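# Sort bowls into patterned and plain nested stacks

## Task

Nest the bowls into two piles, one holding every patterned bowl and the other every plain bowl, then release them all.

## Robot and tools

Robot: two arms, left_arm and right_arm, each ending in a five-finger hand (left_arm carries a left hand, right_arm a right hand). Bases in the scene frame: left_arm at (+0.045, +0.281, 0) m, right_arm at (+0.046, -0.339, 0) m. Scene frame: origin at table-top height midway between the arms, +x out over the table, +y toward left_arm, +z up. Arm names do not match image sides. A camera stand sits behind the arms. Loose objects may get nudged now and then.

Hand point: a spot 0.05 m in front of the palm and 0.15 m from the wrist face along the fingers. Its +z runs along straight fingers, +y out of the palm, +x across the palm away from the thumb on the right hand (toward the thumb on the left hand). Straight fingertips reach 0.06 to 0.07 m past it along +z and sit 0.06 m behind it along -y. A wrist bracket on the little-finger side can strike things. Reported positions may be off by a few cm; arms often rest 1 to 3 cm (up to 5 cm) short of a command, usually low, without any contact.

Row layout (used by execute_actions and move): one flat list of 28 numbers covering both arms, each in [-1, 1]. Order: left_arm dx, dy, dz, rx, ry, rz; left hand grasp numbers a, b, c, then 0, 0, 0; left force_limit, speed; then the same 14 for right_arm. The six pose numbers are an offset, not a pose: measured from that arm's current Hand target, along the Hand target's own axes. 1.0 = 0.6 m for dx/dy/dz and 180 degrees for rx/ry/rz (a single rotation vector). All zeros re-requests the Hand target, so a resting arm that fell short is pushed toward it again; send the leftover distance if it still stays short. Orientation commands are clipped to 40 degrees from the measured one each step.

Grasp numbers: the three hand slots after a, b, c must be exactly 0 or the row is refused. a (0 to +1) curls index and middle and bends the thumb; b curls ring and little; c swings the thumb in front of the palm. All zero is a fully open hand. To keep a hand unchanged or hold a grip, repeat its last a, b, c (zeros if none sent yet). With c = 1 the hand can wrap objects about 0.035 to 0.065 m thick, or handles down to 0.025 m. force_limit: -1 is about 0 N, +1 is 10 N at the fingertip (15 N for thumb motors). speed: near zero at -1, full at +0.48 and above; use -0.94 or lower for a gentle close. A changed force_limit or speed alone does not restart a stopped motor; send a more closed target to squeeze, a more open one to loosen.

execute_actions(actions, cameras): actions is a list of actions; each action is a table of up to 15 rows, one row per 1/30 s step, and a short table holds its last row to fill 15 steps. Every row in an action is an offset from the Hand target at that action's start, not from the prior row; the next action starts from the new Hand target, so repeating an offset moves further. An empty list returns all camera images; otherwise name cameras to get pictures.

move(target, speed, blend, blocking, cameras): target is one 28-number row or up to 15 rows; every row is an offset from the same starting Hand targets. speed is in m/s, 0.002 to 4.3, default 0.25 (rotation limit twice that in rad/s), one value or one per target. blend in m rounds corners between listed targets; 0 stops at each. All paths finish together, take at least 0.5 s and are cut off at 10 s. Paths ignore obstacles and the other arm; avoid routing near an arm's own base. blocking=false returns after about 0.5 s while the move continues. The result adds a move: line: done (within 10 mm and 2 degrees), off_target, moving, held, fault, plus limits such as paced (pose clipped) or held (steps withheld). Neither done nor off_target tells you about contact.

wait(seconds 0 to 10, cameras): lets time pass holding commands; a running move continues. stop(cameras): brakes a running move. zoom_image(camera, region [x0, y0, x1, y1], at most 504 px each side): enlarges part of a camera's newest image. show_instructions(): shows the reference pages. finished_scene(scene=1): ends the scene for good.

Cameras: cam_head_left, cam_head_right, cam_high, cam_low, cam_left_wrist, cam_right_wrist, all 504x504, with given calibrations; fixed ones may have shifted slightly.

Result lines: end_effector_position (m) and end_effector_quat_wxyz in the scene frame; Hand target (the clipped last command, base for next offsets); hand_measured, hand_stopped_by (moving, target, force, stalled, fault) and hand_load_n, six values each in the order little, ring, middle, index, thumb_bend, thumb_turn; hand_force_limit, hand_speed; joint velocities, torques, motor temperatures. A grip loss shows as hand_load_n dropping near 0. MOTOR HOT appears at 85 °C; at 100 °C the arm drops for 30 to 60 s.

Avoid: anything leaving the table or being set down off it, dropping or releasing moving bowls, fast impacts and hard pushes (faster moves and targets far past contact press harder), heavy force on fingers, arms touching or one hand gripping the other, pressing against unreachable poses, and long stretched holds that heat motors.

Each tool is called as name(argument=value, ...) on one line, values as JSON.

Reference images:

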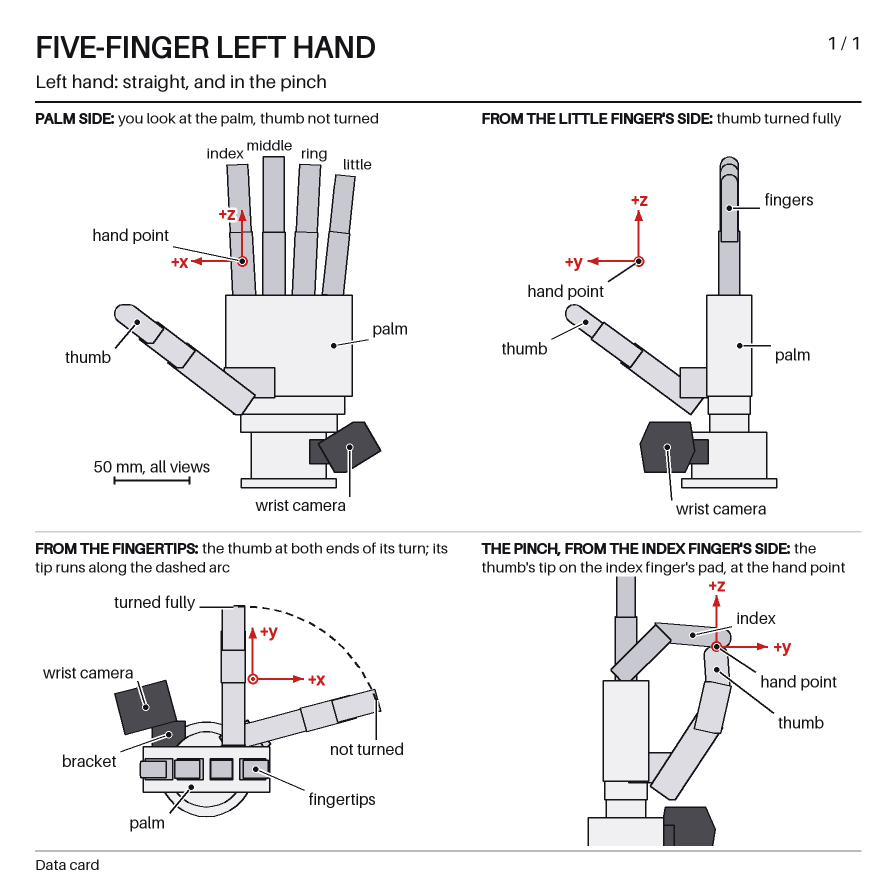

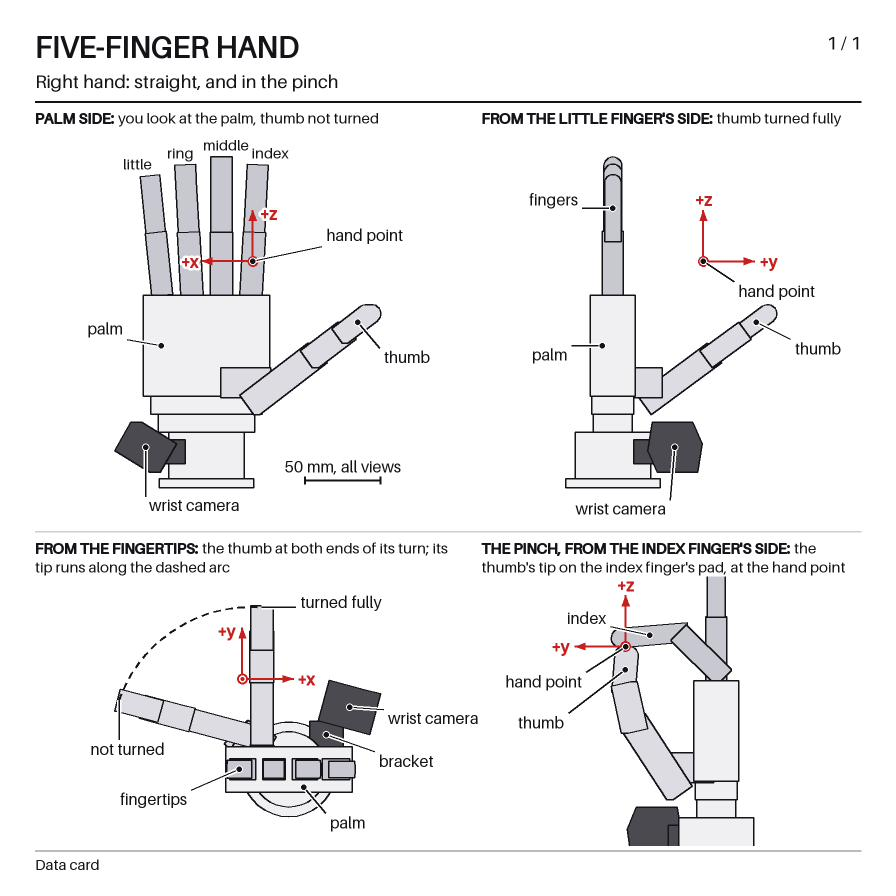

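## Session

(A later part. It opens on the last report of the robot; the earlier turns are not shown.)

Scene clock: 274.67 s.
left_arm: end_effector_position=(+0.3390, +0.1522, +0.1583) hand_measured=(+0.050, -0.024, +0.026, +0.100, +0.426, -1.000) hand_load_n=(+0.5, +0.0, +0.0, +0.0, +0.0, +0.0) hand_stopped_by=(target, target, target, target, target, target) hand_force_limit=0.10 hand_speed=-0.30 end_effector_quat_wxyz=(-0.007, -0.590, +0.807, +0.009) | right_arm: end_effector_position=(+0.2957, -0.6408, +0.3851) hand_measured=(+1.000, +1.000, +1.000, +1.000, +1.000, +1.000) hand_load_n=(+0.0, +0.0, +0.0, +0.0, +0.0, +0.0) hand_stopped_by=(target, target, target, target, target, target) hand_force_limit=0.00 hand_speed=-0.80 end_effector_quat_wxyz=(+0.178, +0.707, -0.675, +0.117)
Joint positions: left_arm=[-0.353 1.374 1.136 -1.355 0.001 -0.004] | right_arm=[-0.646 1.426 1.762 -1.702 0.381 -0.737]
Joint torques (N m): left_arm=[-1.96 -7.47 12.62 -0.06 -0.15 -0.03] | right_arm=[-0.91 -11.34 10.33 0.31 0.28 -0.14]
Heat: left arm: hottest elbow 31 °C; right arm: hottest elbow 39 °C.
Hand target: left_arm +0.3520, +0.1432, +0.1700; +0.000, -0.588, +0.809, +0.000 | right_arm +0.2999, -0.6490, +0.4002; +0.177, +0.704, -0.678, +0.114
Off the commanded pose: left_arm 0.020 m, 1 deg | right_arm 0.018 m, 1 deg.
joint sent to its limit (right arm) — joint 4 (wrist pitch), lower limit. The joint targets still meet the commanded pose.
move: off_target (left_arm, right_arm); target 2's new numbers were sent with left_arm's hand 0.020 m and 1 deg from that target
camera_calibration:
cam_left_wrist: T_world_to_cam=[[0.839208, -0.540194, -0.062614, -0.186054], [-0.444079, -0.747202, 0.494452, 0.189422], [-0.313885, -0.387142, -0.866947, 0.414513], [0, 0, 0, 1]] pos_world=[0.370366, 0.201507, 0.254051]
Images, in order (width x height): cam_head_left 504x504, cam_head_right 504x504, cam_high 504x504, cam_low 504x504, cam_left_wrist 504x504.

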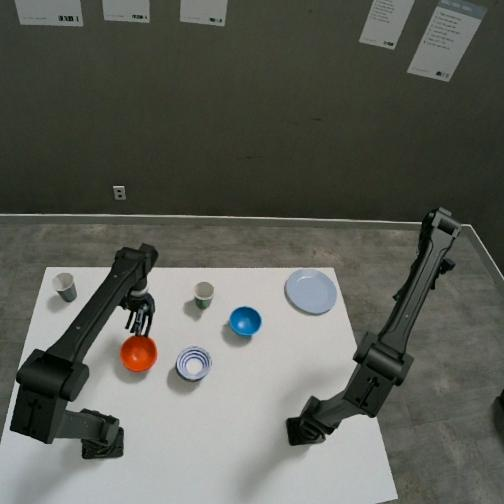

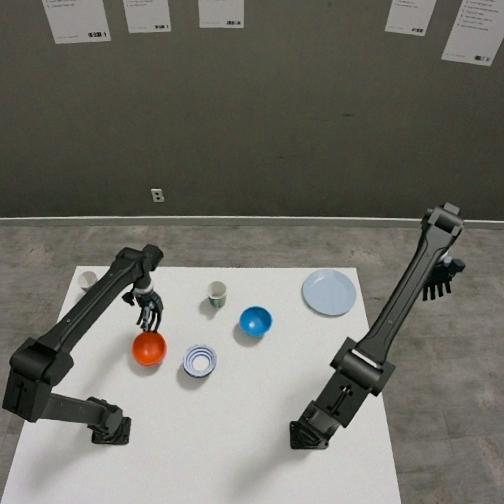

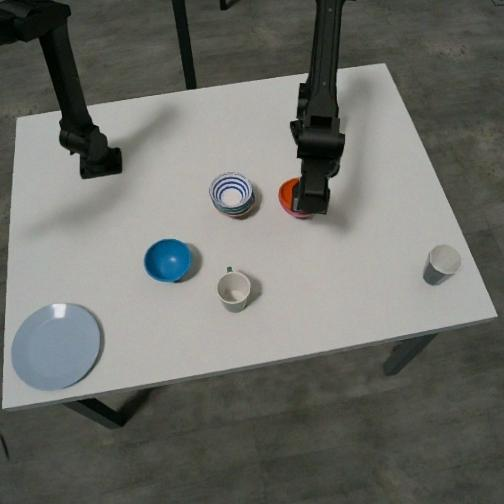

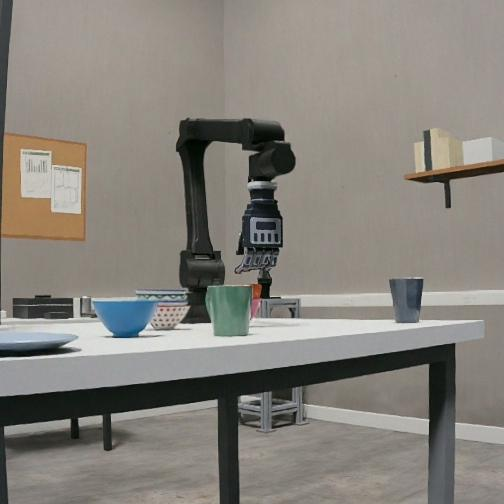

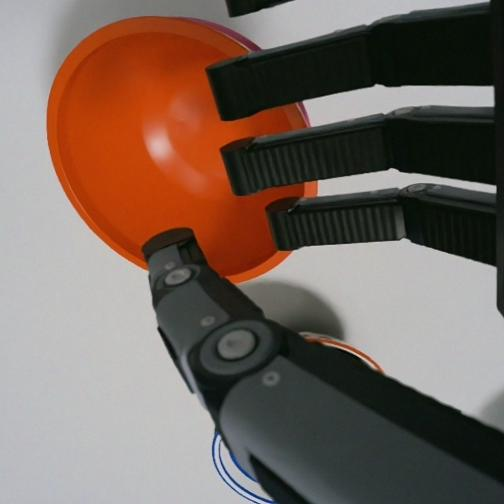

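move(target=[-0.0157, -0.0115, 0.03, 0, 0, 0, 0.5, 0.5, 1, 0, 0, 0, 0.1, -0.3, 0, 0, 0, 0, 0, 0, 0, 0, 0, 0, 0, 0, 0, -0.8], speed=0.1, cameras=["cam_left_wrist", "cam_low", "cam_head_right"])

zoom_image(camera="cam_low", region=[200, 250, 270, 320])

zoom_image(camera="cam_head_right", region=[100, 300, 200, 400])

Scene clock: 277.13 s.
left_arm: end_effector_position=(+0.3455, +0.1506, +0.1483) hand_measured=(+0.050, -0.024, +0.026, +0.100, +0.426, -1.000) hand_load_n=(+0.0, +0.0, +0.0, +0.5, +0.0, +0.0) hand_stopped_by=(target, target, target, target, target, target) hand_force_limit=0.10 hand_speed=-0.30 end_effector_quat_wxyz=(-0.009, -0.587, +0.810, +0.011) | right_arm: end_effector_position=(+0.2957, -0.6408, +0.3851) hand_measured=(+1.000, +1.000, +1.000, +1.000, +1.000, +1.000) hand_load_n=(+0.0, +0.0, +0.0, +0.0, +0.0, +0.0) hand_stopped_by=(target, target, target, target, target, target) hand_force_limit=0.00 hand_speed=-0.80 end_effector_quat_wxyz=(+0.178, +0.707, -0.675, +0.117)
Joint positions: left_arm=[-0.353 1.403 1.136 -1.332 0.001 0.003] | right_arm=[-0.646 1.426 1.762 -1.702 0.381 -0.737]
Joint torques (N m): left_arm=[0.09 -7.53 10.91 0.84 -0.18 0.13] | right_arm=[-0.85 -11.34 10.33 0.31 0.27 -0.14]
Heat: left arm: hottest elbow 31 °C; right arm: hottest elbow 39 °C.
Hand target: left_arm +0.3615, +0.1500, +0.1519; +0.000, -0.588, +0.809, +0.000 | right_arm +0.2999, -0.6490, +0.4002; +0.177, +0.704, -0.678, +0.114
Off the commanded pose: left_arm 0.016 m, 2 deg | right_arm 0.018 m, 1 deg.
joint sent to its limit (right arm) — joint 4 (wrist pitch), lower limit. The joint targets still meet the commanded pose.
move: off_target (left_arm, right_arm)
camera_calibration:
cam_left_wrist: T_world_to_cam=[[0.83477, -0.546473, -0.0672733, -0.18983], [-0.447426, -0.744473, 0.495551, 0.196614], [-0.320888, -0.383571, -0.86597, 0.408967], [0, 0, 0, 1]] pos_world=[0.377667, 0.199504, 0.24395]
Images, in order (width x height): cam_head_right 504x504, cam_low 504x504, cam_left_wrist 504x504.

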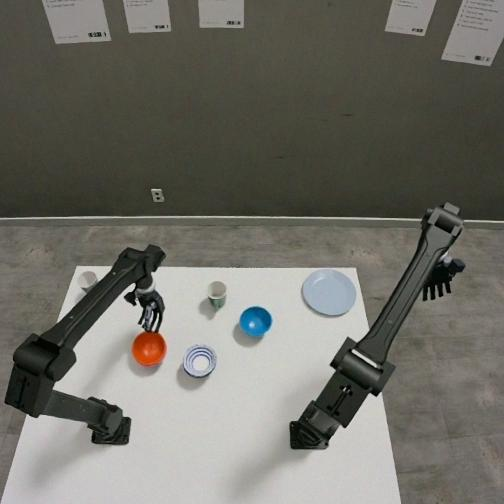

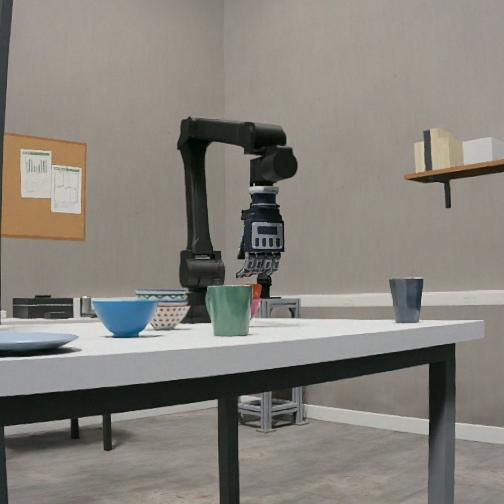

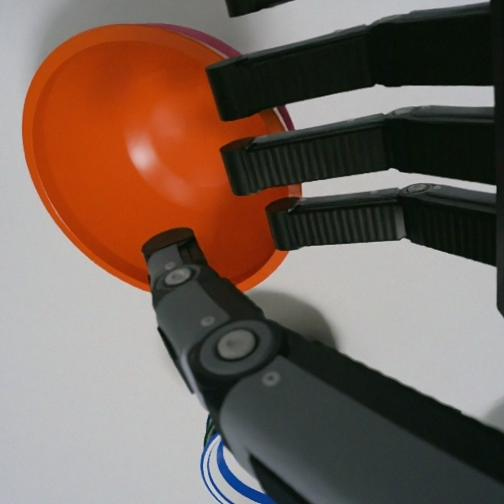

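Scaled by 7.200 from the camera's 504x504 image, which has a finer 720x720 frame.

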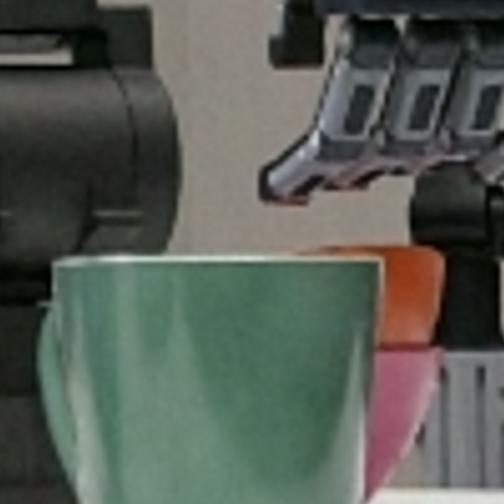

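Scaled by 5.040 from the camera's 504x504 image, which has a finer 720x720 frame.

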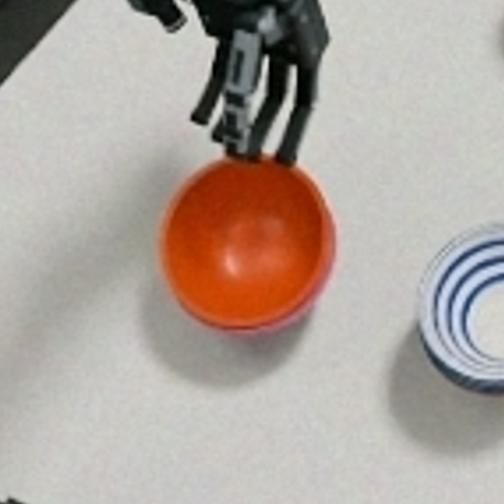

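move(target=[-0.0015, -0.0048, 0.02, 0, 0, 0, 0.5, 0.5, 1, 0, 0, 0, 0.1, -0.3, 0, 0, 0, 0, 0, 0, 0, 0, 0, 0, 0, 0, 0, -0.8], speed=0.06, cameras=["cam_left_wrist", "cam_low", "cam_head_right"])

zoom_image(camera="cam_low", region=[200, 250, 270, 320])

zoom_image(camera="cam_head_right", region=[100, 300, 200, 400])

Scene clock: 278.53 s.
left_arm: end_effector_position=(+0.3538, +0.1481, +0.1414) hand_measured=(+0.050, -0.024, +0.026, +0.100, +0.426, -1.000) hand_load_n=(+0.0, +0.0, +0.0, +0.0, +0.0, +0.0) hand_stopped_by=(target, target, target, target, target, target) hand_force_limit=0.10 hand_speed=-0.30 end_effector_quat_wxyz=(-0.004, -0.586, +0.810, +0.004) | right_arm: end_effector_position=(+0.2957, -0.6408, +0.3851) hand_measured=(+1.000, +1.000, +1.000, +1.000, +1.000, +1.000) hand_load_n=(+0.0, +0.0, +0.0, +0.0, +0.0, +0.0) hand_stopped_by=(target, target, target, target, target, target) hand_force_limit=0.00 hand_speed=-0.80 end_effector_quat_wxyz=(+0.178, +0.707, -0.675, +0.117)
Joint positions: left_arm=[-0.353 1.418 1.136 -1.3 0.001 0.006] | right_arm=[-0.646 1.426 1.762 -1.702 0.381 -0.737]
Joint torques (N m): left_arm=[0.32 -7.77 9.4 0.88 -0.16 0.12] | right_arm=[-0.91 -11.4 10.35 0.31 0.27 -0.14]
Heat: left arm: hottest elbow 31 °C; right arm: hottest elbow 39 °C.
Hand target: left_arm +0.3646, +0.1499, +0.1399; +0.000, -0.588, +0.809, +0.000 | right_arm +0.2999, -0.6490, +0.4002; +0.177, +0.704, -0.678, +0.114
Off the commanded pose: left_arm 0.011 m, 1 deg | right_arm 0.018 m, 1 deg.
joint sent to its limit (right arm) — joint 4 (wrist pitch), lower limit. The joint targets still meet the commanded pose.
move: off_target (left_arm, right_arm)
camera_calibration:
cam_left_wrist: T_world_to_cam=[[0.83424, -0.549027, -0.0511253, -0.200317], [-0.457296, -0.74069, 0.492198, 0.205253], [-0.308098, -0.387232, -0.86898, 0.401183], [0, 0, 0, 1]] pos_world=[0.384577, 0.197401, 0.237353]
Images, in order (width x height): cam_head_right 504x504, cam_low 504x504, cam_left_wrist 504x504.

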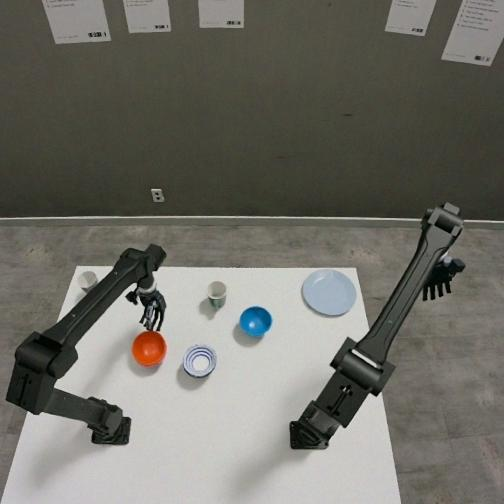

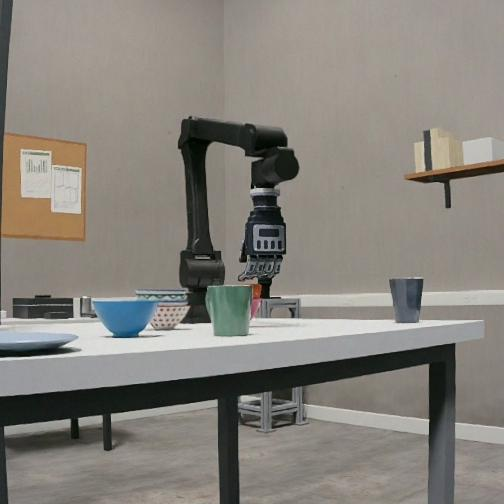

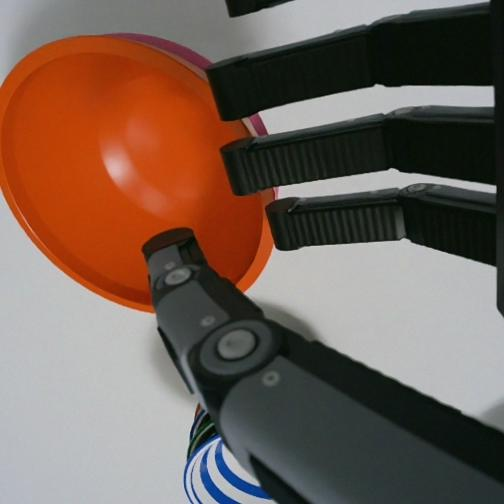

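Scaled by 7.200 from the camera's 504x504 image, which has a finer 720x720 frame.

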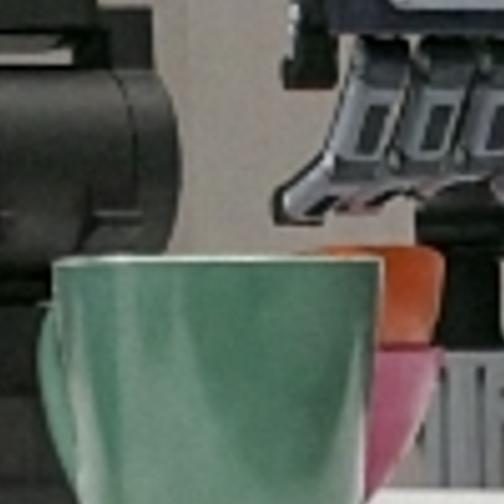

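Scaled by 5.040 from the camera's 504x504 image, which has a finer 720x720 frame.

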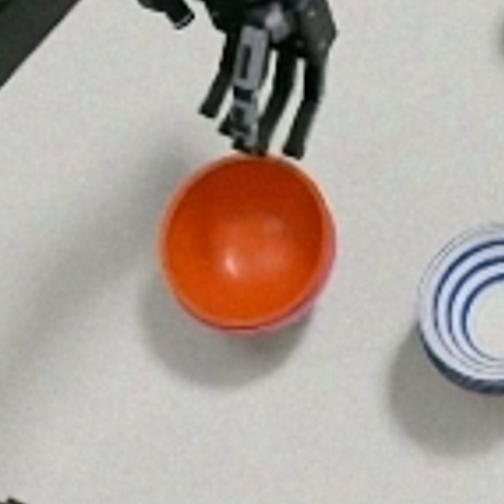

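move(target=[0.0036, 0.0111, 0.0367, 0, 0, 0, 0.5, 0.5, 1, 0, 0, 0, 0.1, -0.3, 0, 0, 0, 0, 0, 0, 0, 0, 0, 0, 0, 0, 0, -0.8], speed=0.03, cameras=["cam_left_wrist", "cam_low", "cam_head_right"])

zoom_image(camera="cam_low", region=[200, 250, 270, 320])

zoom_image(camera="cam_head_right", region=[100, 300, 200, 400])

Scene clock: 280.27 s.
left_arm: end_effector_position=(+0.3564, +0.1473, +0.1273) hand_measured=(+0.050, -0.024, +0.026, +0.100, +0.426, -1.000) hand_load_n=(+0.0, +0.0, -1.0, +0.0, +0.0, +0.0) hand_stopped_by=(target, target, target, target, target, target) hand_force_limit=0.10 hand_speed=-0.30 end_effector_quat_wxyz=(+0.004, -0.586, +0.810, -0.006) | right_arm: end_effector_position=(+0.2957, -0.6408, +0.3851) hand_measured=(+1.000, +1.000, +1.000, +1.000, +1.000, +1.000) hand_load_n=(+0.0, +0.0, +0.0, +0.0, +0.0, +0.0) hand_stopped_by=(target, target, target, target, target, target) hand_force_limit=0.00 hand_speed=-0.80 end_effector_quat_wxyz=(+0.178, +0.707, -0.675, +0.117)
Joint positions: left_arm=[-0.353 1.418 1.101 -1.24 0.001 0.006] | right_arm=[-0.646 1.426 1.762 -1.702 0.381 -0.737]
Joint torques (N m): left_arm=[-0.03 -7.65 7.15 0.94 -0.15 0.07] | right_arm=[-0.85 -11.28 10.35 0.32 0.27 -0.13]
Heat: left arm: hottest elbow 31 °C; right arm: hottest elbow 39 °C.
Hand target: left_arm +0.3576, +0.1499, +0.1179; +0.000, -0.588, +0.809, +0.000 | right_arm +0.2999, -0.6490, +0.4002; +0.177, +0.704, -0.678, +0.114
Off the commanded pose: left_arm 0.010 m, 1 deg | right_arm 0.018 m, 1 deg.
joint sent to its limit (right arm) — joint 4 (wrist pitch), lower limit. The joint targets still meet the commanded pose.
move: off_target (right_arm)
camera_calibration:
cam_left_wrist: T_world_to_cam=[[0.835179, -0.549303, -0.0272228, -0.206991], [-0.468833, -0.736961, 0.486913, 0.216995], [-0.287525, -0.393897, -0.873026, 0.383553], [0, 0, 0, 1]] pos_world=[0.38489, 0.197296, 0.223559]
Images, in order (width x height): cam_head_right 504x504, cam_low 504x504, cam_left_wrist 504x504.

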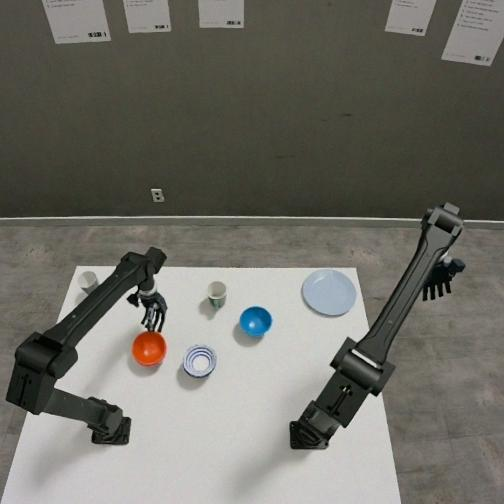

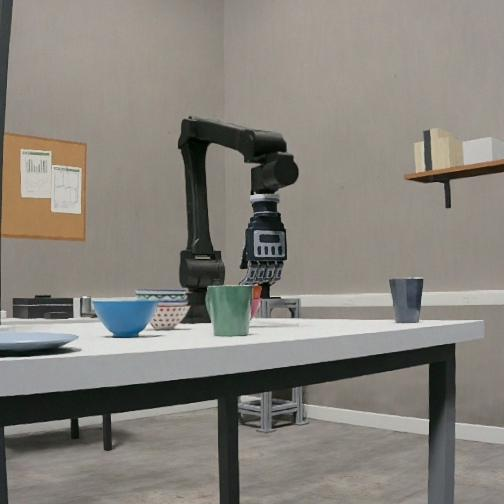

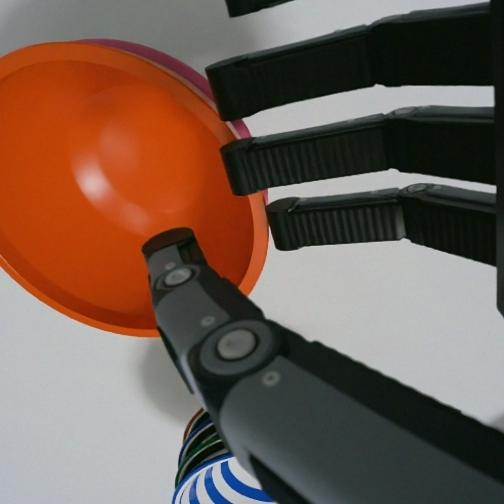

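Scaled by 7.200 from the camera's 504x504 image, which has a finer 720x720 frame.

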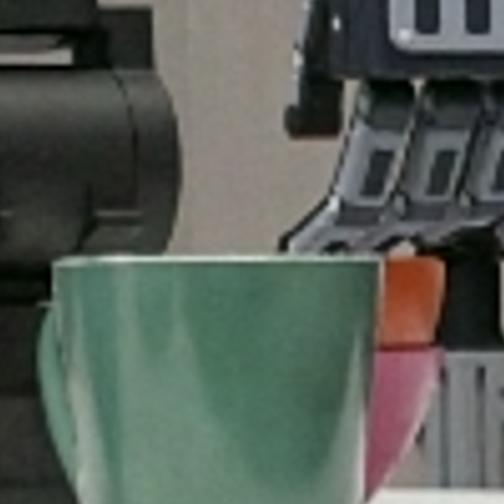

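Scaled by 5.040 from the camera's 504x504 image, which has a finer 720x720 frame.

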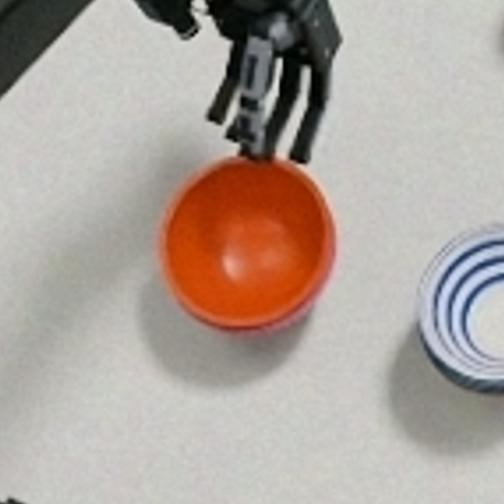

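move(target=[0, 0.01, -0.0417, 0, 0, 0, 0.5, 0.5, 1, 0, 0, 0, 0.1, -0.3, 0, 0, 0, 0, 0, 0, 0, 0, 0, 0, 0, 0, 0, -0.8], speed=0.06, cameras=["cam_left_wrist", "cam_low", "cam_head_right"])

zoom_image(camera="cam_low", region=[200, 250, 270, 320])

Scene clock: 281.87 s.
left_arm: end_effector_position=(+0.3456, +0.1507, +0.1299) hand_measured=(+0.050, -0.024, +0.026, +0.100, +0.426, -1.000) hand_load_n=(+0.0, +0.0, +0.0, +0.0, +0.0, +0.0) hand_stopped_by=(target, target, target, target, target, target) hand_force_limit=0.10 hand_speed=-0.30 end_effector_quat_wxyz=(-0.009, -0.586, +0.810, +0.011) | right_arm: end_effector_position=(+0.2957, -0.6408, +0.3851) hand_measured=(+1.000, +1.000, +1.000, +1.000, +1.000, +1.000) hand_load_n=(+0.0, +0.0, +0.0, +0.0, +0.0, +0.0) hand_stopped_by=(target, target, target, target, target, target) hand_force_limit=0.00 hand_speed=-0.80 end_effector_quat_wxyz=(+0.178, +0.707, -0.675, +0.117)
Joint positions: left_arm=[-0.353 1.418 1.101 -1.283 0.001 0.006] | right_arm=[-0.646 1.426 1.762 -1.702 0.381 -0.737]
Joint torques (N m): left_arm=[-0.15 -10.29 9.96 -0.01 -0.17 0.08] | right_arm=[-0.79 -11.28 10.33 0.31 0.27 -0.14]
Heat: left arm: hottest elbow 31 °C; right arm: hottest elbow 39 °C.
Hand target: left_arm +0.3519, +0.1518, +0.1429; +0.000, -0.588, +0.809, +0.000 | right_arm +0.2999, -0.6490, +0.4002; +0.177, +0.704, -0.678, +0.114
Off the commanded pose: left_arm 0.014 m, 2 deg | right_arm 0.018 m, 1 deg.
joint sent to its limit (right arm) — joint 4 (wrist pitch), lower limit. The joint targets still meet the commanded pose.
move: off_target (left_arm, right_arm)
camera_calibration:
cam_left_wrist: T_world_to_cam=[[0.833237, -0.548716, -0.0680214, -0.190124], [-0.449045, -0.743344, 0.49578, 0.206201], [-0.322606, -0.382558, -0.86578, 0.393533], [0, 0, 0, 1]] pos_world=[0.377968, 0.199504, 0.22555]
Images, in order (width x height): cam_head_right 504x504, cam_low 504x504, cam_left_wrist 504x504.

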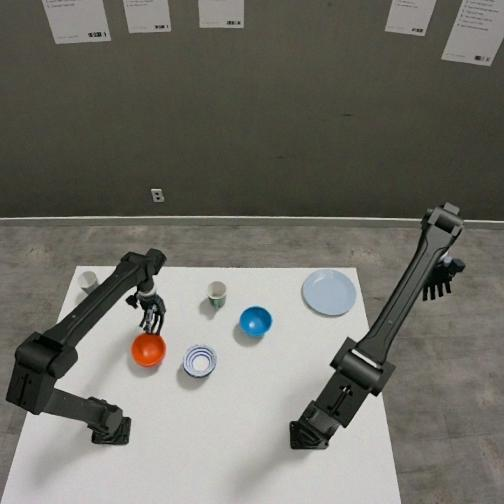

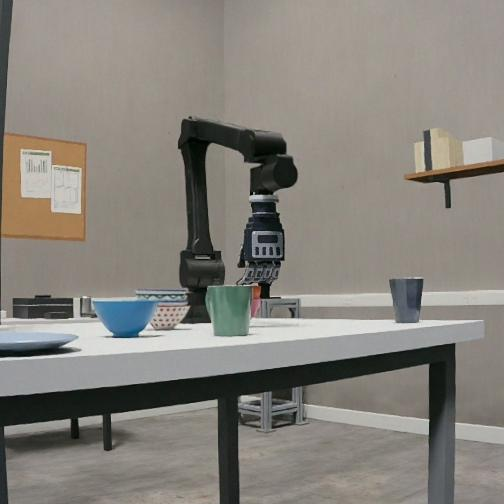

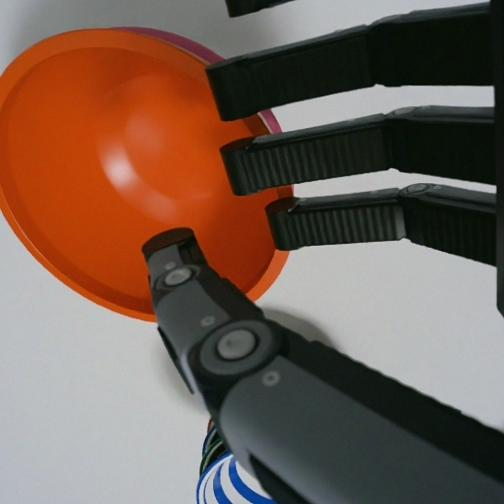

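Scaled by 7.200 from the camera's 504x504 image, which has a finer 720x720 frame.

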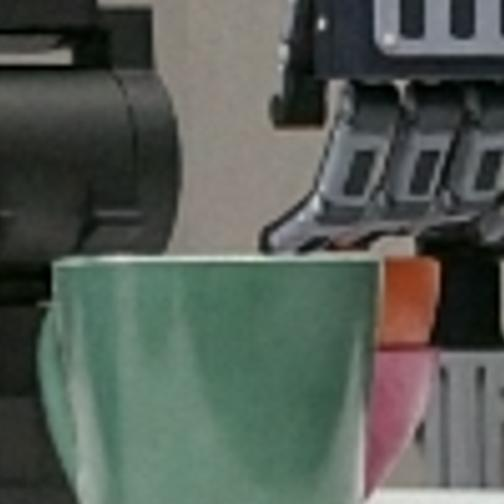

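move(target=[0.001, -0.006, 0.0517, 0, 0, 0, 0.5, 0.5, 1, 0, 0, 0, 0.1, -0.3, 0, 0, 0, 0, 0, 0, 0, 0, 0, 0, 0, 0, 0, -0.8], speed=0.03, cameras=["cam_left_wrist", "cam_low", "cam_head_right"])

zoom_image(camera="cam_low", region=[200, 250, 270, 320])

zoom_image(camera="cam_head_right", region=[100, 300, 200, 400])

Scene clock: 283.80 s.
left_arm: end_effector_position=(+0.3529, +0.1484, +0.1202) hand_measured=(+0.050, -0.024, +0.026, +0.100, +0.426, -1.000) hand_load_n=(+0.0, +0.0, -0.5, +0.0, -0.5, +0.0) hand_stopped_by=(target, target, target, target, target, target) hand_force_limit=0.10 hand_speed=-0.30 end_effector_quat_wxyz=(+0.002, -0.586, +0.810, -0.004) | right_arm: end_effector_position=(+0.2957, -0.6408, +0.3851) hand_measured=(+1.000, +1.000, +1.000, +1.000, +1.000, +1.000) hand_load_n=(+0.0, +0.0, +0.0, +0.0, +0.0, +0.0) hand_stopped_by=(target, target, target, target, target, target) hand_force_limit=0.00 hand_speed=-0.80 end_effector_quat_wxyz=(+0.178, +0.707, -0.675, +0.117)
Joint positions: left_arm=[-0.353 1.418 1.081 -1.225 0.001 0.006] | right_arm=[-0.646 1.426 1.762 -1.702 0.381 -0.737]
Joint torques (N m): left_arm=[-0.32 -7.53 7.31 1.09 -0.14 0.05] | right_arm=[-0.85 -11.34 10.33 0.34 0.27 -0.14]
Heat: left arm: hottest elbow 31 °C; right arm: hottest elbow 39 °C.
Hand target: left_arm +0.3551, +0.1501, +0.1119; +0.000, -0.588, +0.809, +0.000 | right_arm +0.2999, -0.6490, +0.4002; +0.177, +0.704, -0.678, +0.114
Off the commanded pose: left_arm 0.009 m, 1 deg | right_arm 0.018 m, 1 deg.
joint sent to its limit (right arm) — joint 4 (wrist pitch), lower limit. The joint targets still meet the commanded pose.
move: off_target (right_arm)
camera_calibration:
cam_left_wrist: T_world_to_cam=[[0.835013, -0.549319, -0.0316468, -0.203019], [-0.466734, -0.737589, 0.487976, 0.218829], [-0.291397, -0.392696, -0.872283, 0.377935], [0, 0, 0, 1]] pos_world=[0.381788, 0.198297, 0.216458]
Images, in order (width x height): cam_head_right 504x504, cam_low 504x504, cam_left_wrist 504x504.

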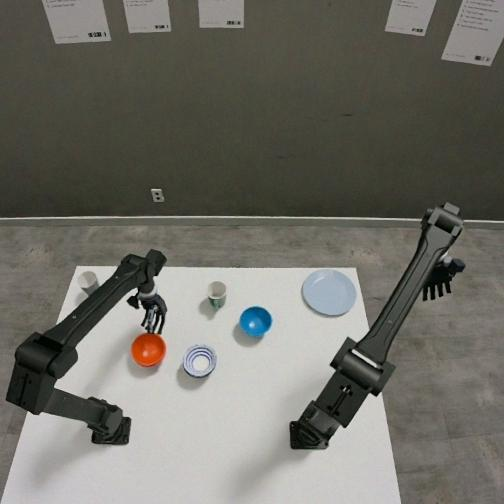

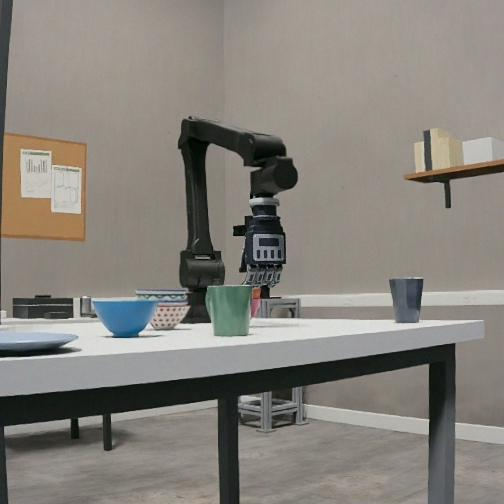

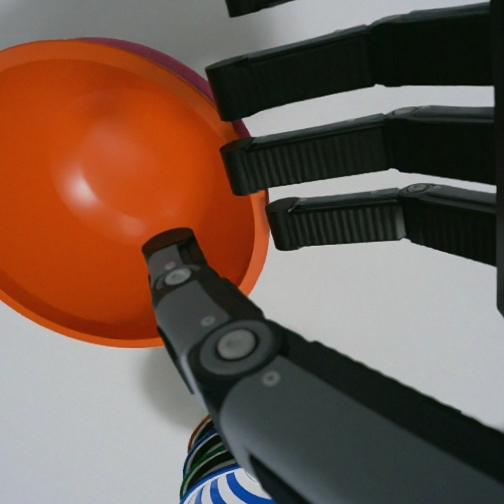

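Scaled by 7.200 from the camera's 504x504 image, which has a finer 720x720 frame.

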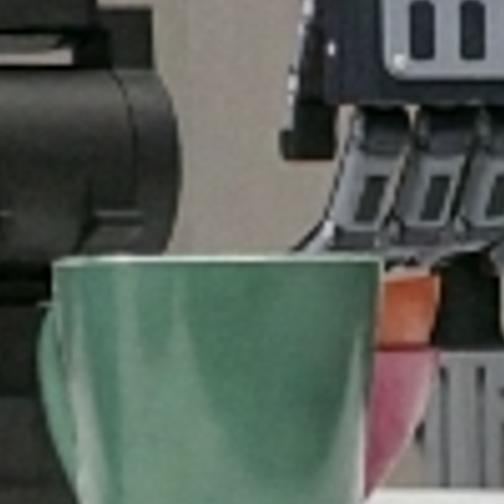

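Scaled by 5.040 from the camera's 504x504 image, which has a finer 720x720 frame.

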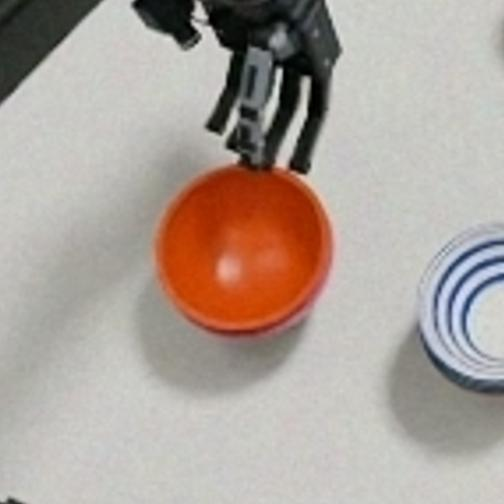

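move(target=[0, 0.0068, 0.0167, 0, 0, 0, 0.5, 0.5, 1, 0, 0, 0, 0.1, -0.3, 0, 0, 0, 0, 0, 0, 0, 0, 0, 0, 0, 0, 0, -0.8], speed=0.03, cameras=["cam_left_wrist", "cam_low", "cam_head_right"])

zoom_image(camera="cam_low", region=[200, 250, 270, 320])

zoom_image(camera="cam_head_right", region=[100, 300, 200, 400])

Scene clock: 285.33 s.
left_arm: end_effector_position=(+0.3509, +0.1490, +0.1108) hand_measured=(+0.050, -0.024, +0.026, +0.100, +0.426, -1.000) hand_load_n=(+0.0, +0.0, -0.5, +0.0, +0.0, +0.0) hand_stopped_by=(target, target, target, target, target, target) hand_force_limit=0.10 hand_speed=-0.30 end_effector_quat_wxyz=(+0.004, -0.586, +0.810, -0.006) | right_arm: end_effector_position=(+0.2957, -0.6408, +0.3851) hand_measured=(+1.000, +1.000, +1.000, +1.000, +1.000, +1.000) hand_load_n=(+0.0, +0.0, +0.0, +0.0, +0.0, +0.0) hand_stopped_by=(target, target, target, target, target, target) hand_force_limit=0.00 hand_speed=-0.80 end_effector_quat_wxyz=(+0.178, +0.707, -0.675, +0.117)
Joint positions: left_arm=[-0.353 1.418 1.056 -1.195 0.001 0.006] | right_arm=[-0.646 1.426 1.762 -1.702 0.381 -0.737]
Joint torques (N m): left_arm=[-0.38 -7.41 6.99 0.87 -0.14 0.06] | right_arm=[-0.85 -11.34 10.33 0.31 0.27 -0.13]
Heat: left arm: hottest elbow 31 °C; right arm: hottest elbow 39 °C.
Hand target: left_arm +0.3513, +0.1513, +0.1019; +0.000, -0.588, +0.809, +0.000 | right_arm +0.2999, -0.6490, +0.4002; +0.177, +0.704, -0.678, +0.114
Off the commanded pose: left_arm 0.009 m, 1 deg | right_arm 0.018 m, 1 deg.
joint sent to its limit (right arm) — joint 4 (wrist pitch), lower limit. The joint targets still meet the commanded pose.
move: off_target (right_arm)
camera_calibration:
cam_left_wrist: T_world_to_cam=[[0.835179, -0.549303, -0.0272228, -0.201858], [-0.468833, -0.736961, 0.486913, 0.223777], [-0.287525, -0.393897, -0.873026, 0.368275], [0, 0, 0, 1]] pos_world=[0.37939, 0.199096, 0.207059]
Images, in order (width x height): cam_head_right 504x504, cam_low 504x504, cam_left_wrist 504x504.

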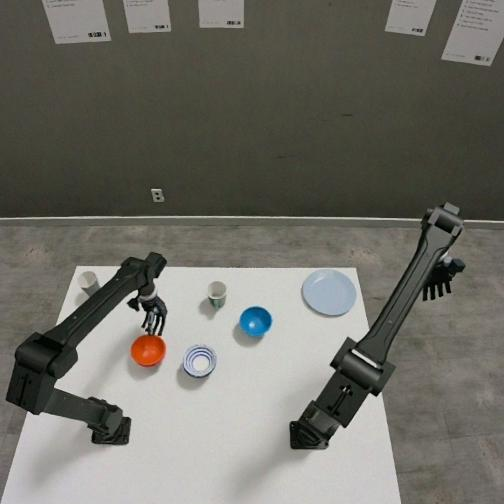

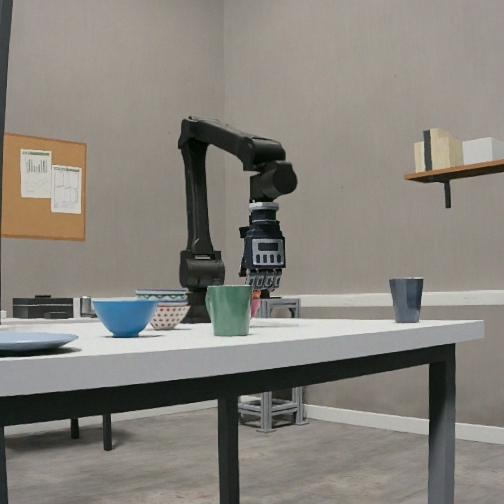

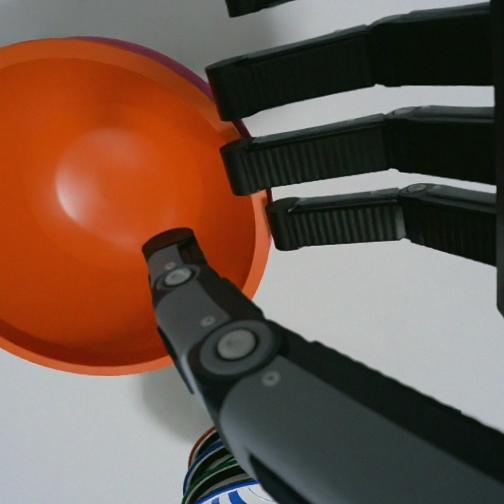

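Scaled by 7.200 from the camera's 504x504 image, which has a finer 720x720 frame.

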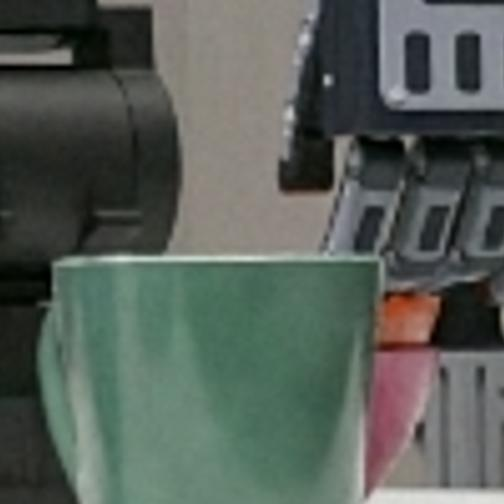

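Scaled by 5.040 from the camera's 504x504 image, which has a finer 720x720 frame.

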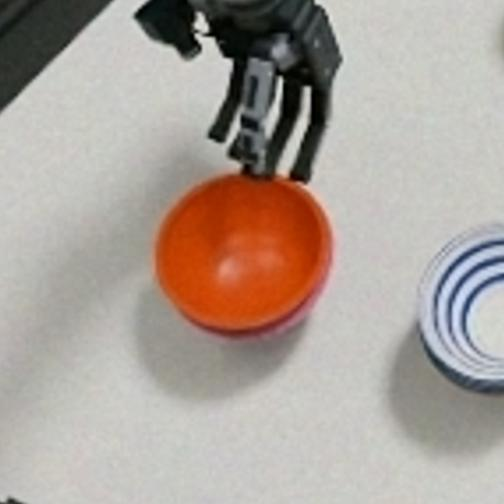

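move(target=[0, 0.002, 0.015, 0, 0, 0, 0.5, 0.5, 1, 0, 0, 0, 0.1, -0.3, 0, 0, 0, 0, 0, 0, 0, 0, 0, 0, 0, 0, 0, -0.8], speed=0.03, cameras=["cam_left_wrist", "cam_low", "cam_head_right"])

zoom_image(camera="cam_low", region=[200, 250, 270, 320])

zoom_image(camera="cam_head_right", region=[100, 300, 200, 400])

Scene clock: 286.73 s.
left_arm: end_effector_position=(+0.3539, +0.1481, +0.1062) hand_measured=(+0.050, -0.024, +0.026, +0.100, +0.426, -1.000) hand_load_n=(+0.0, +0.0, -3.0, +0.0, +0.0, +0.0) hand_stopped_by=(target, target, target, target, target, target) hand_force_limit=0.10 hand_speed=-0.30 end_effector_quat_wxyz=(+0.009, -0.586, +0.810, -0.013) | right_arm: end_effector_position=(+0.2957, -0.6408, +0.3851) hand_measured=(+1.000, +1.000, +1.000, +1.000, +1.000, +1.000) hand_load_n=(+0.0, +0.0, +0.0, +0.0, -0.5, +0.0) hand_stopped_by=(target, target, target, target, target, target) hand_force_limit=0.00 hand_speed=-0.80 end_effector_quat_wxyz=(+0.178, +0.707, -0.675, +0.117)
Joint positions: left_arm=[-0.353 1.418 1.045 -1.167 0.001 0.006] | right_arm=[-0.646 1.426 1.762 -1.702 0.381 -0.737]
Joint torques (N m): left_arm=[-0.32 -7 6.26 0.8 -0.15 0.06] | right_arm=[-0.79 -11.28 10.32 0.32 0.27 -0.14]
Heat: left arm: hottest elbow 31 °C; right arm: hottest elbow 39 °C.
Hand target: left_arm +0.3501, +0.1517, +0.0929; +0.000, -0.588, +0.809, +0.000 | right_arm +0.2999, -0.6490, +0.4002; +0.177, +0.704, -0.678, +0.114
Off the commanded pose: left_arm 0.014 m, 2 deg | right_arm 0.018 m, 1 deg.
joint sent to its limit (right arm) — joint 4 (wrist pitch), lower limit. The joint targets still meet the commanded pose.
move: off_target (left_arm, right_arm)
camera_calibration:
cam_left_wrist: T_world_to_cam=[[0.835475, -0.549425, -0.0106896, -0.206953], [-0.47675, -0.734363, 0.483136, 0.22952], [-0.273297, -0.398551, -0.87548, 0.360675], [0, 0, 0, 1]] pos_world=[0.380899, 0.198594, 0.202662]
Images, in order (width x height): cam_head_right 504x504, cam_low 504x504, cam_left_wrist 504x504.

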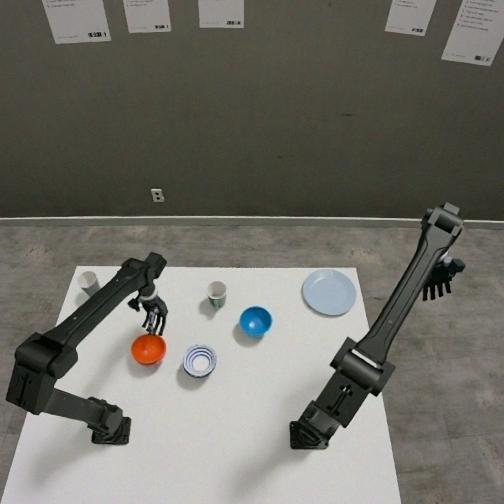

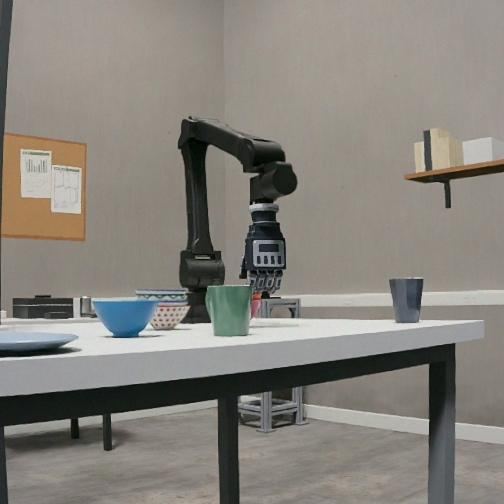

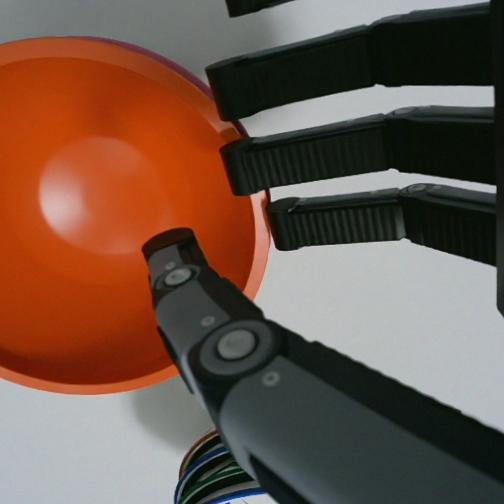

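Scaled by 7.200 from the camera's 504x504 image, which has a finer 720x720 frame.

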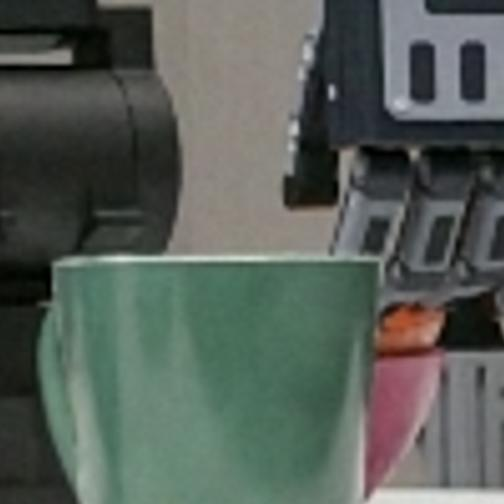

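Scaled by 5.040 from the camera's 504x504 image, which has a finer 720x720 frame.

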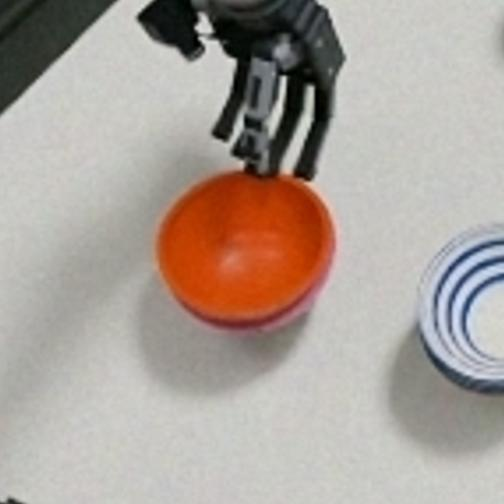

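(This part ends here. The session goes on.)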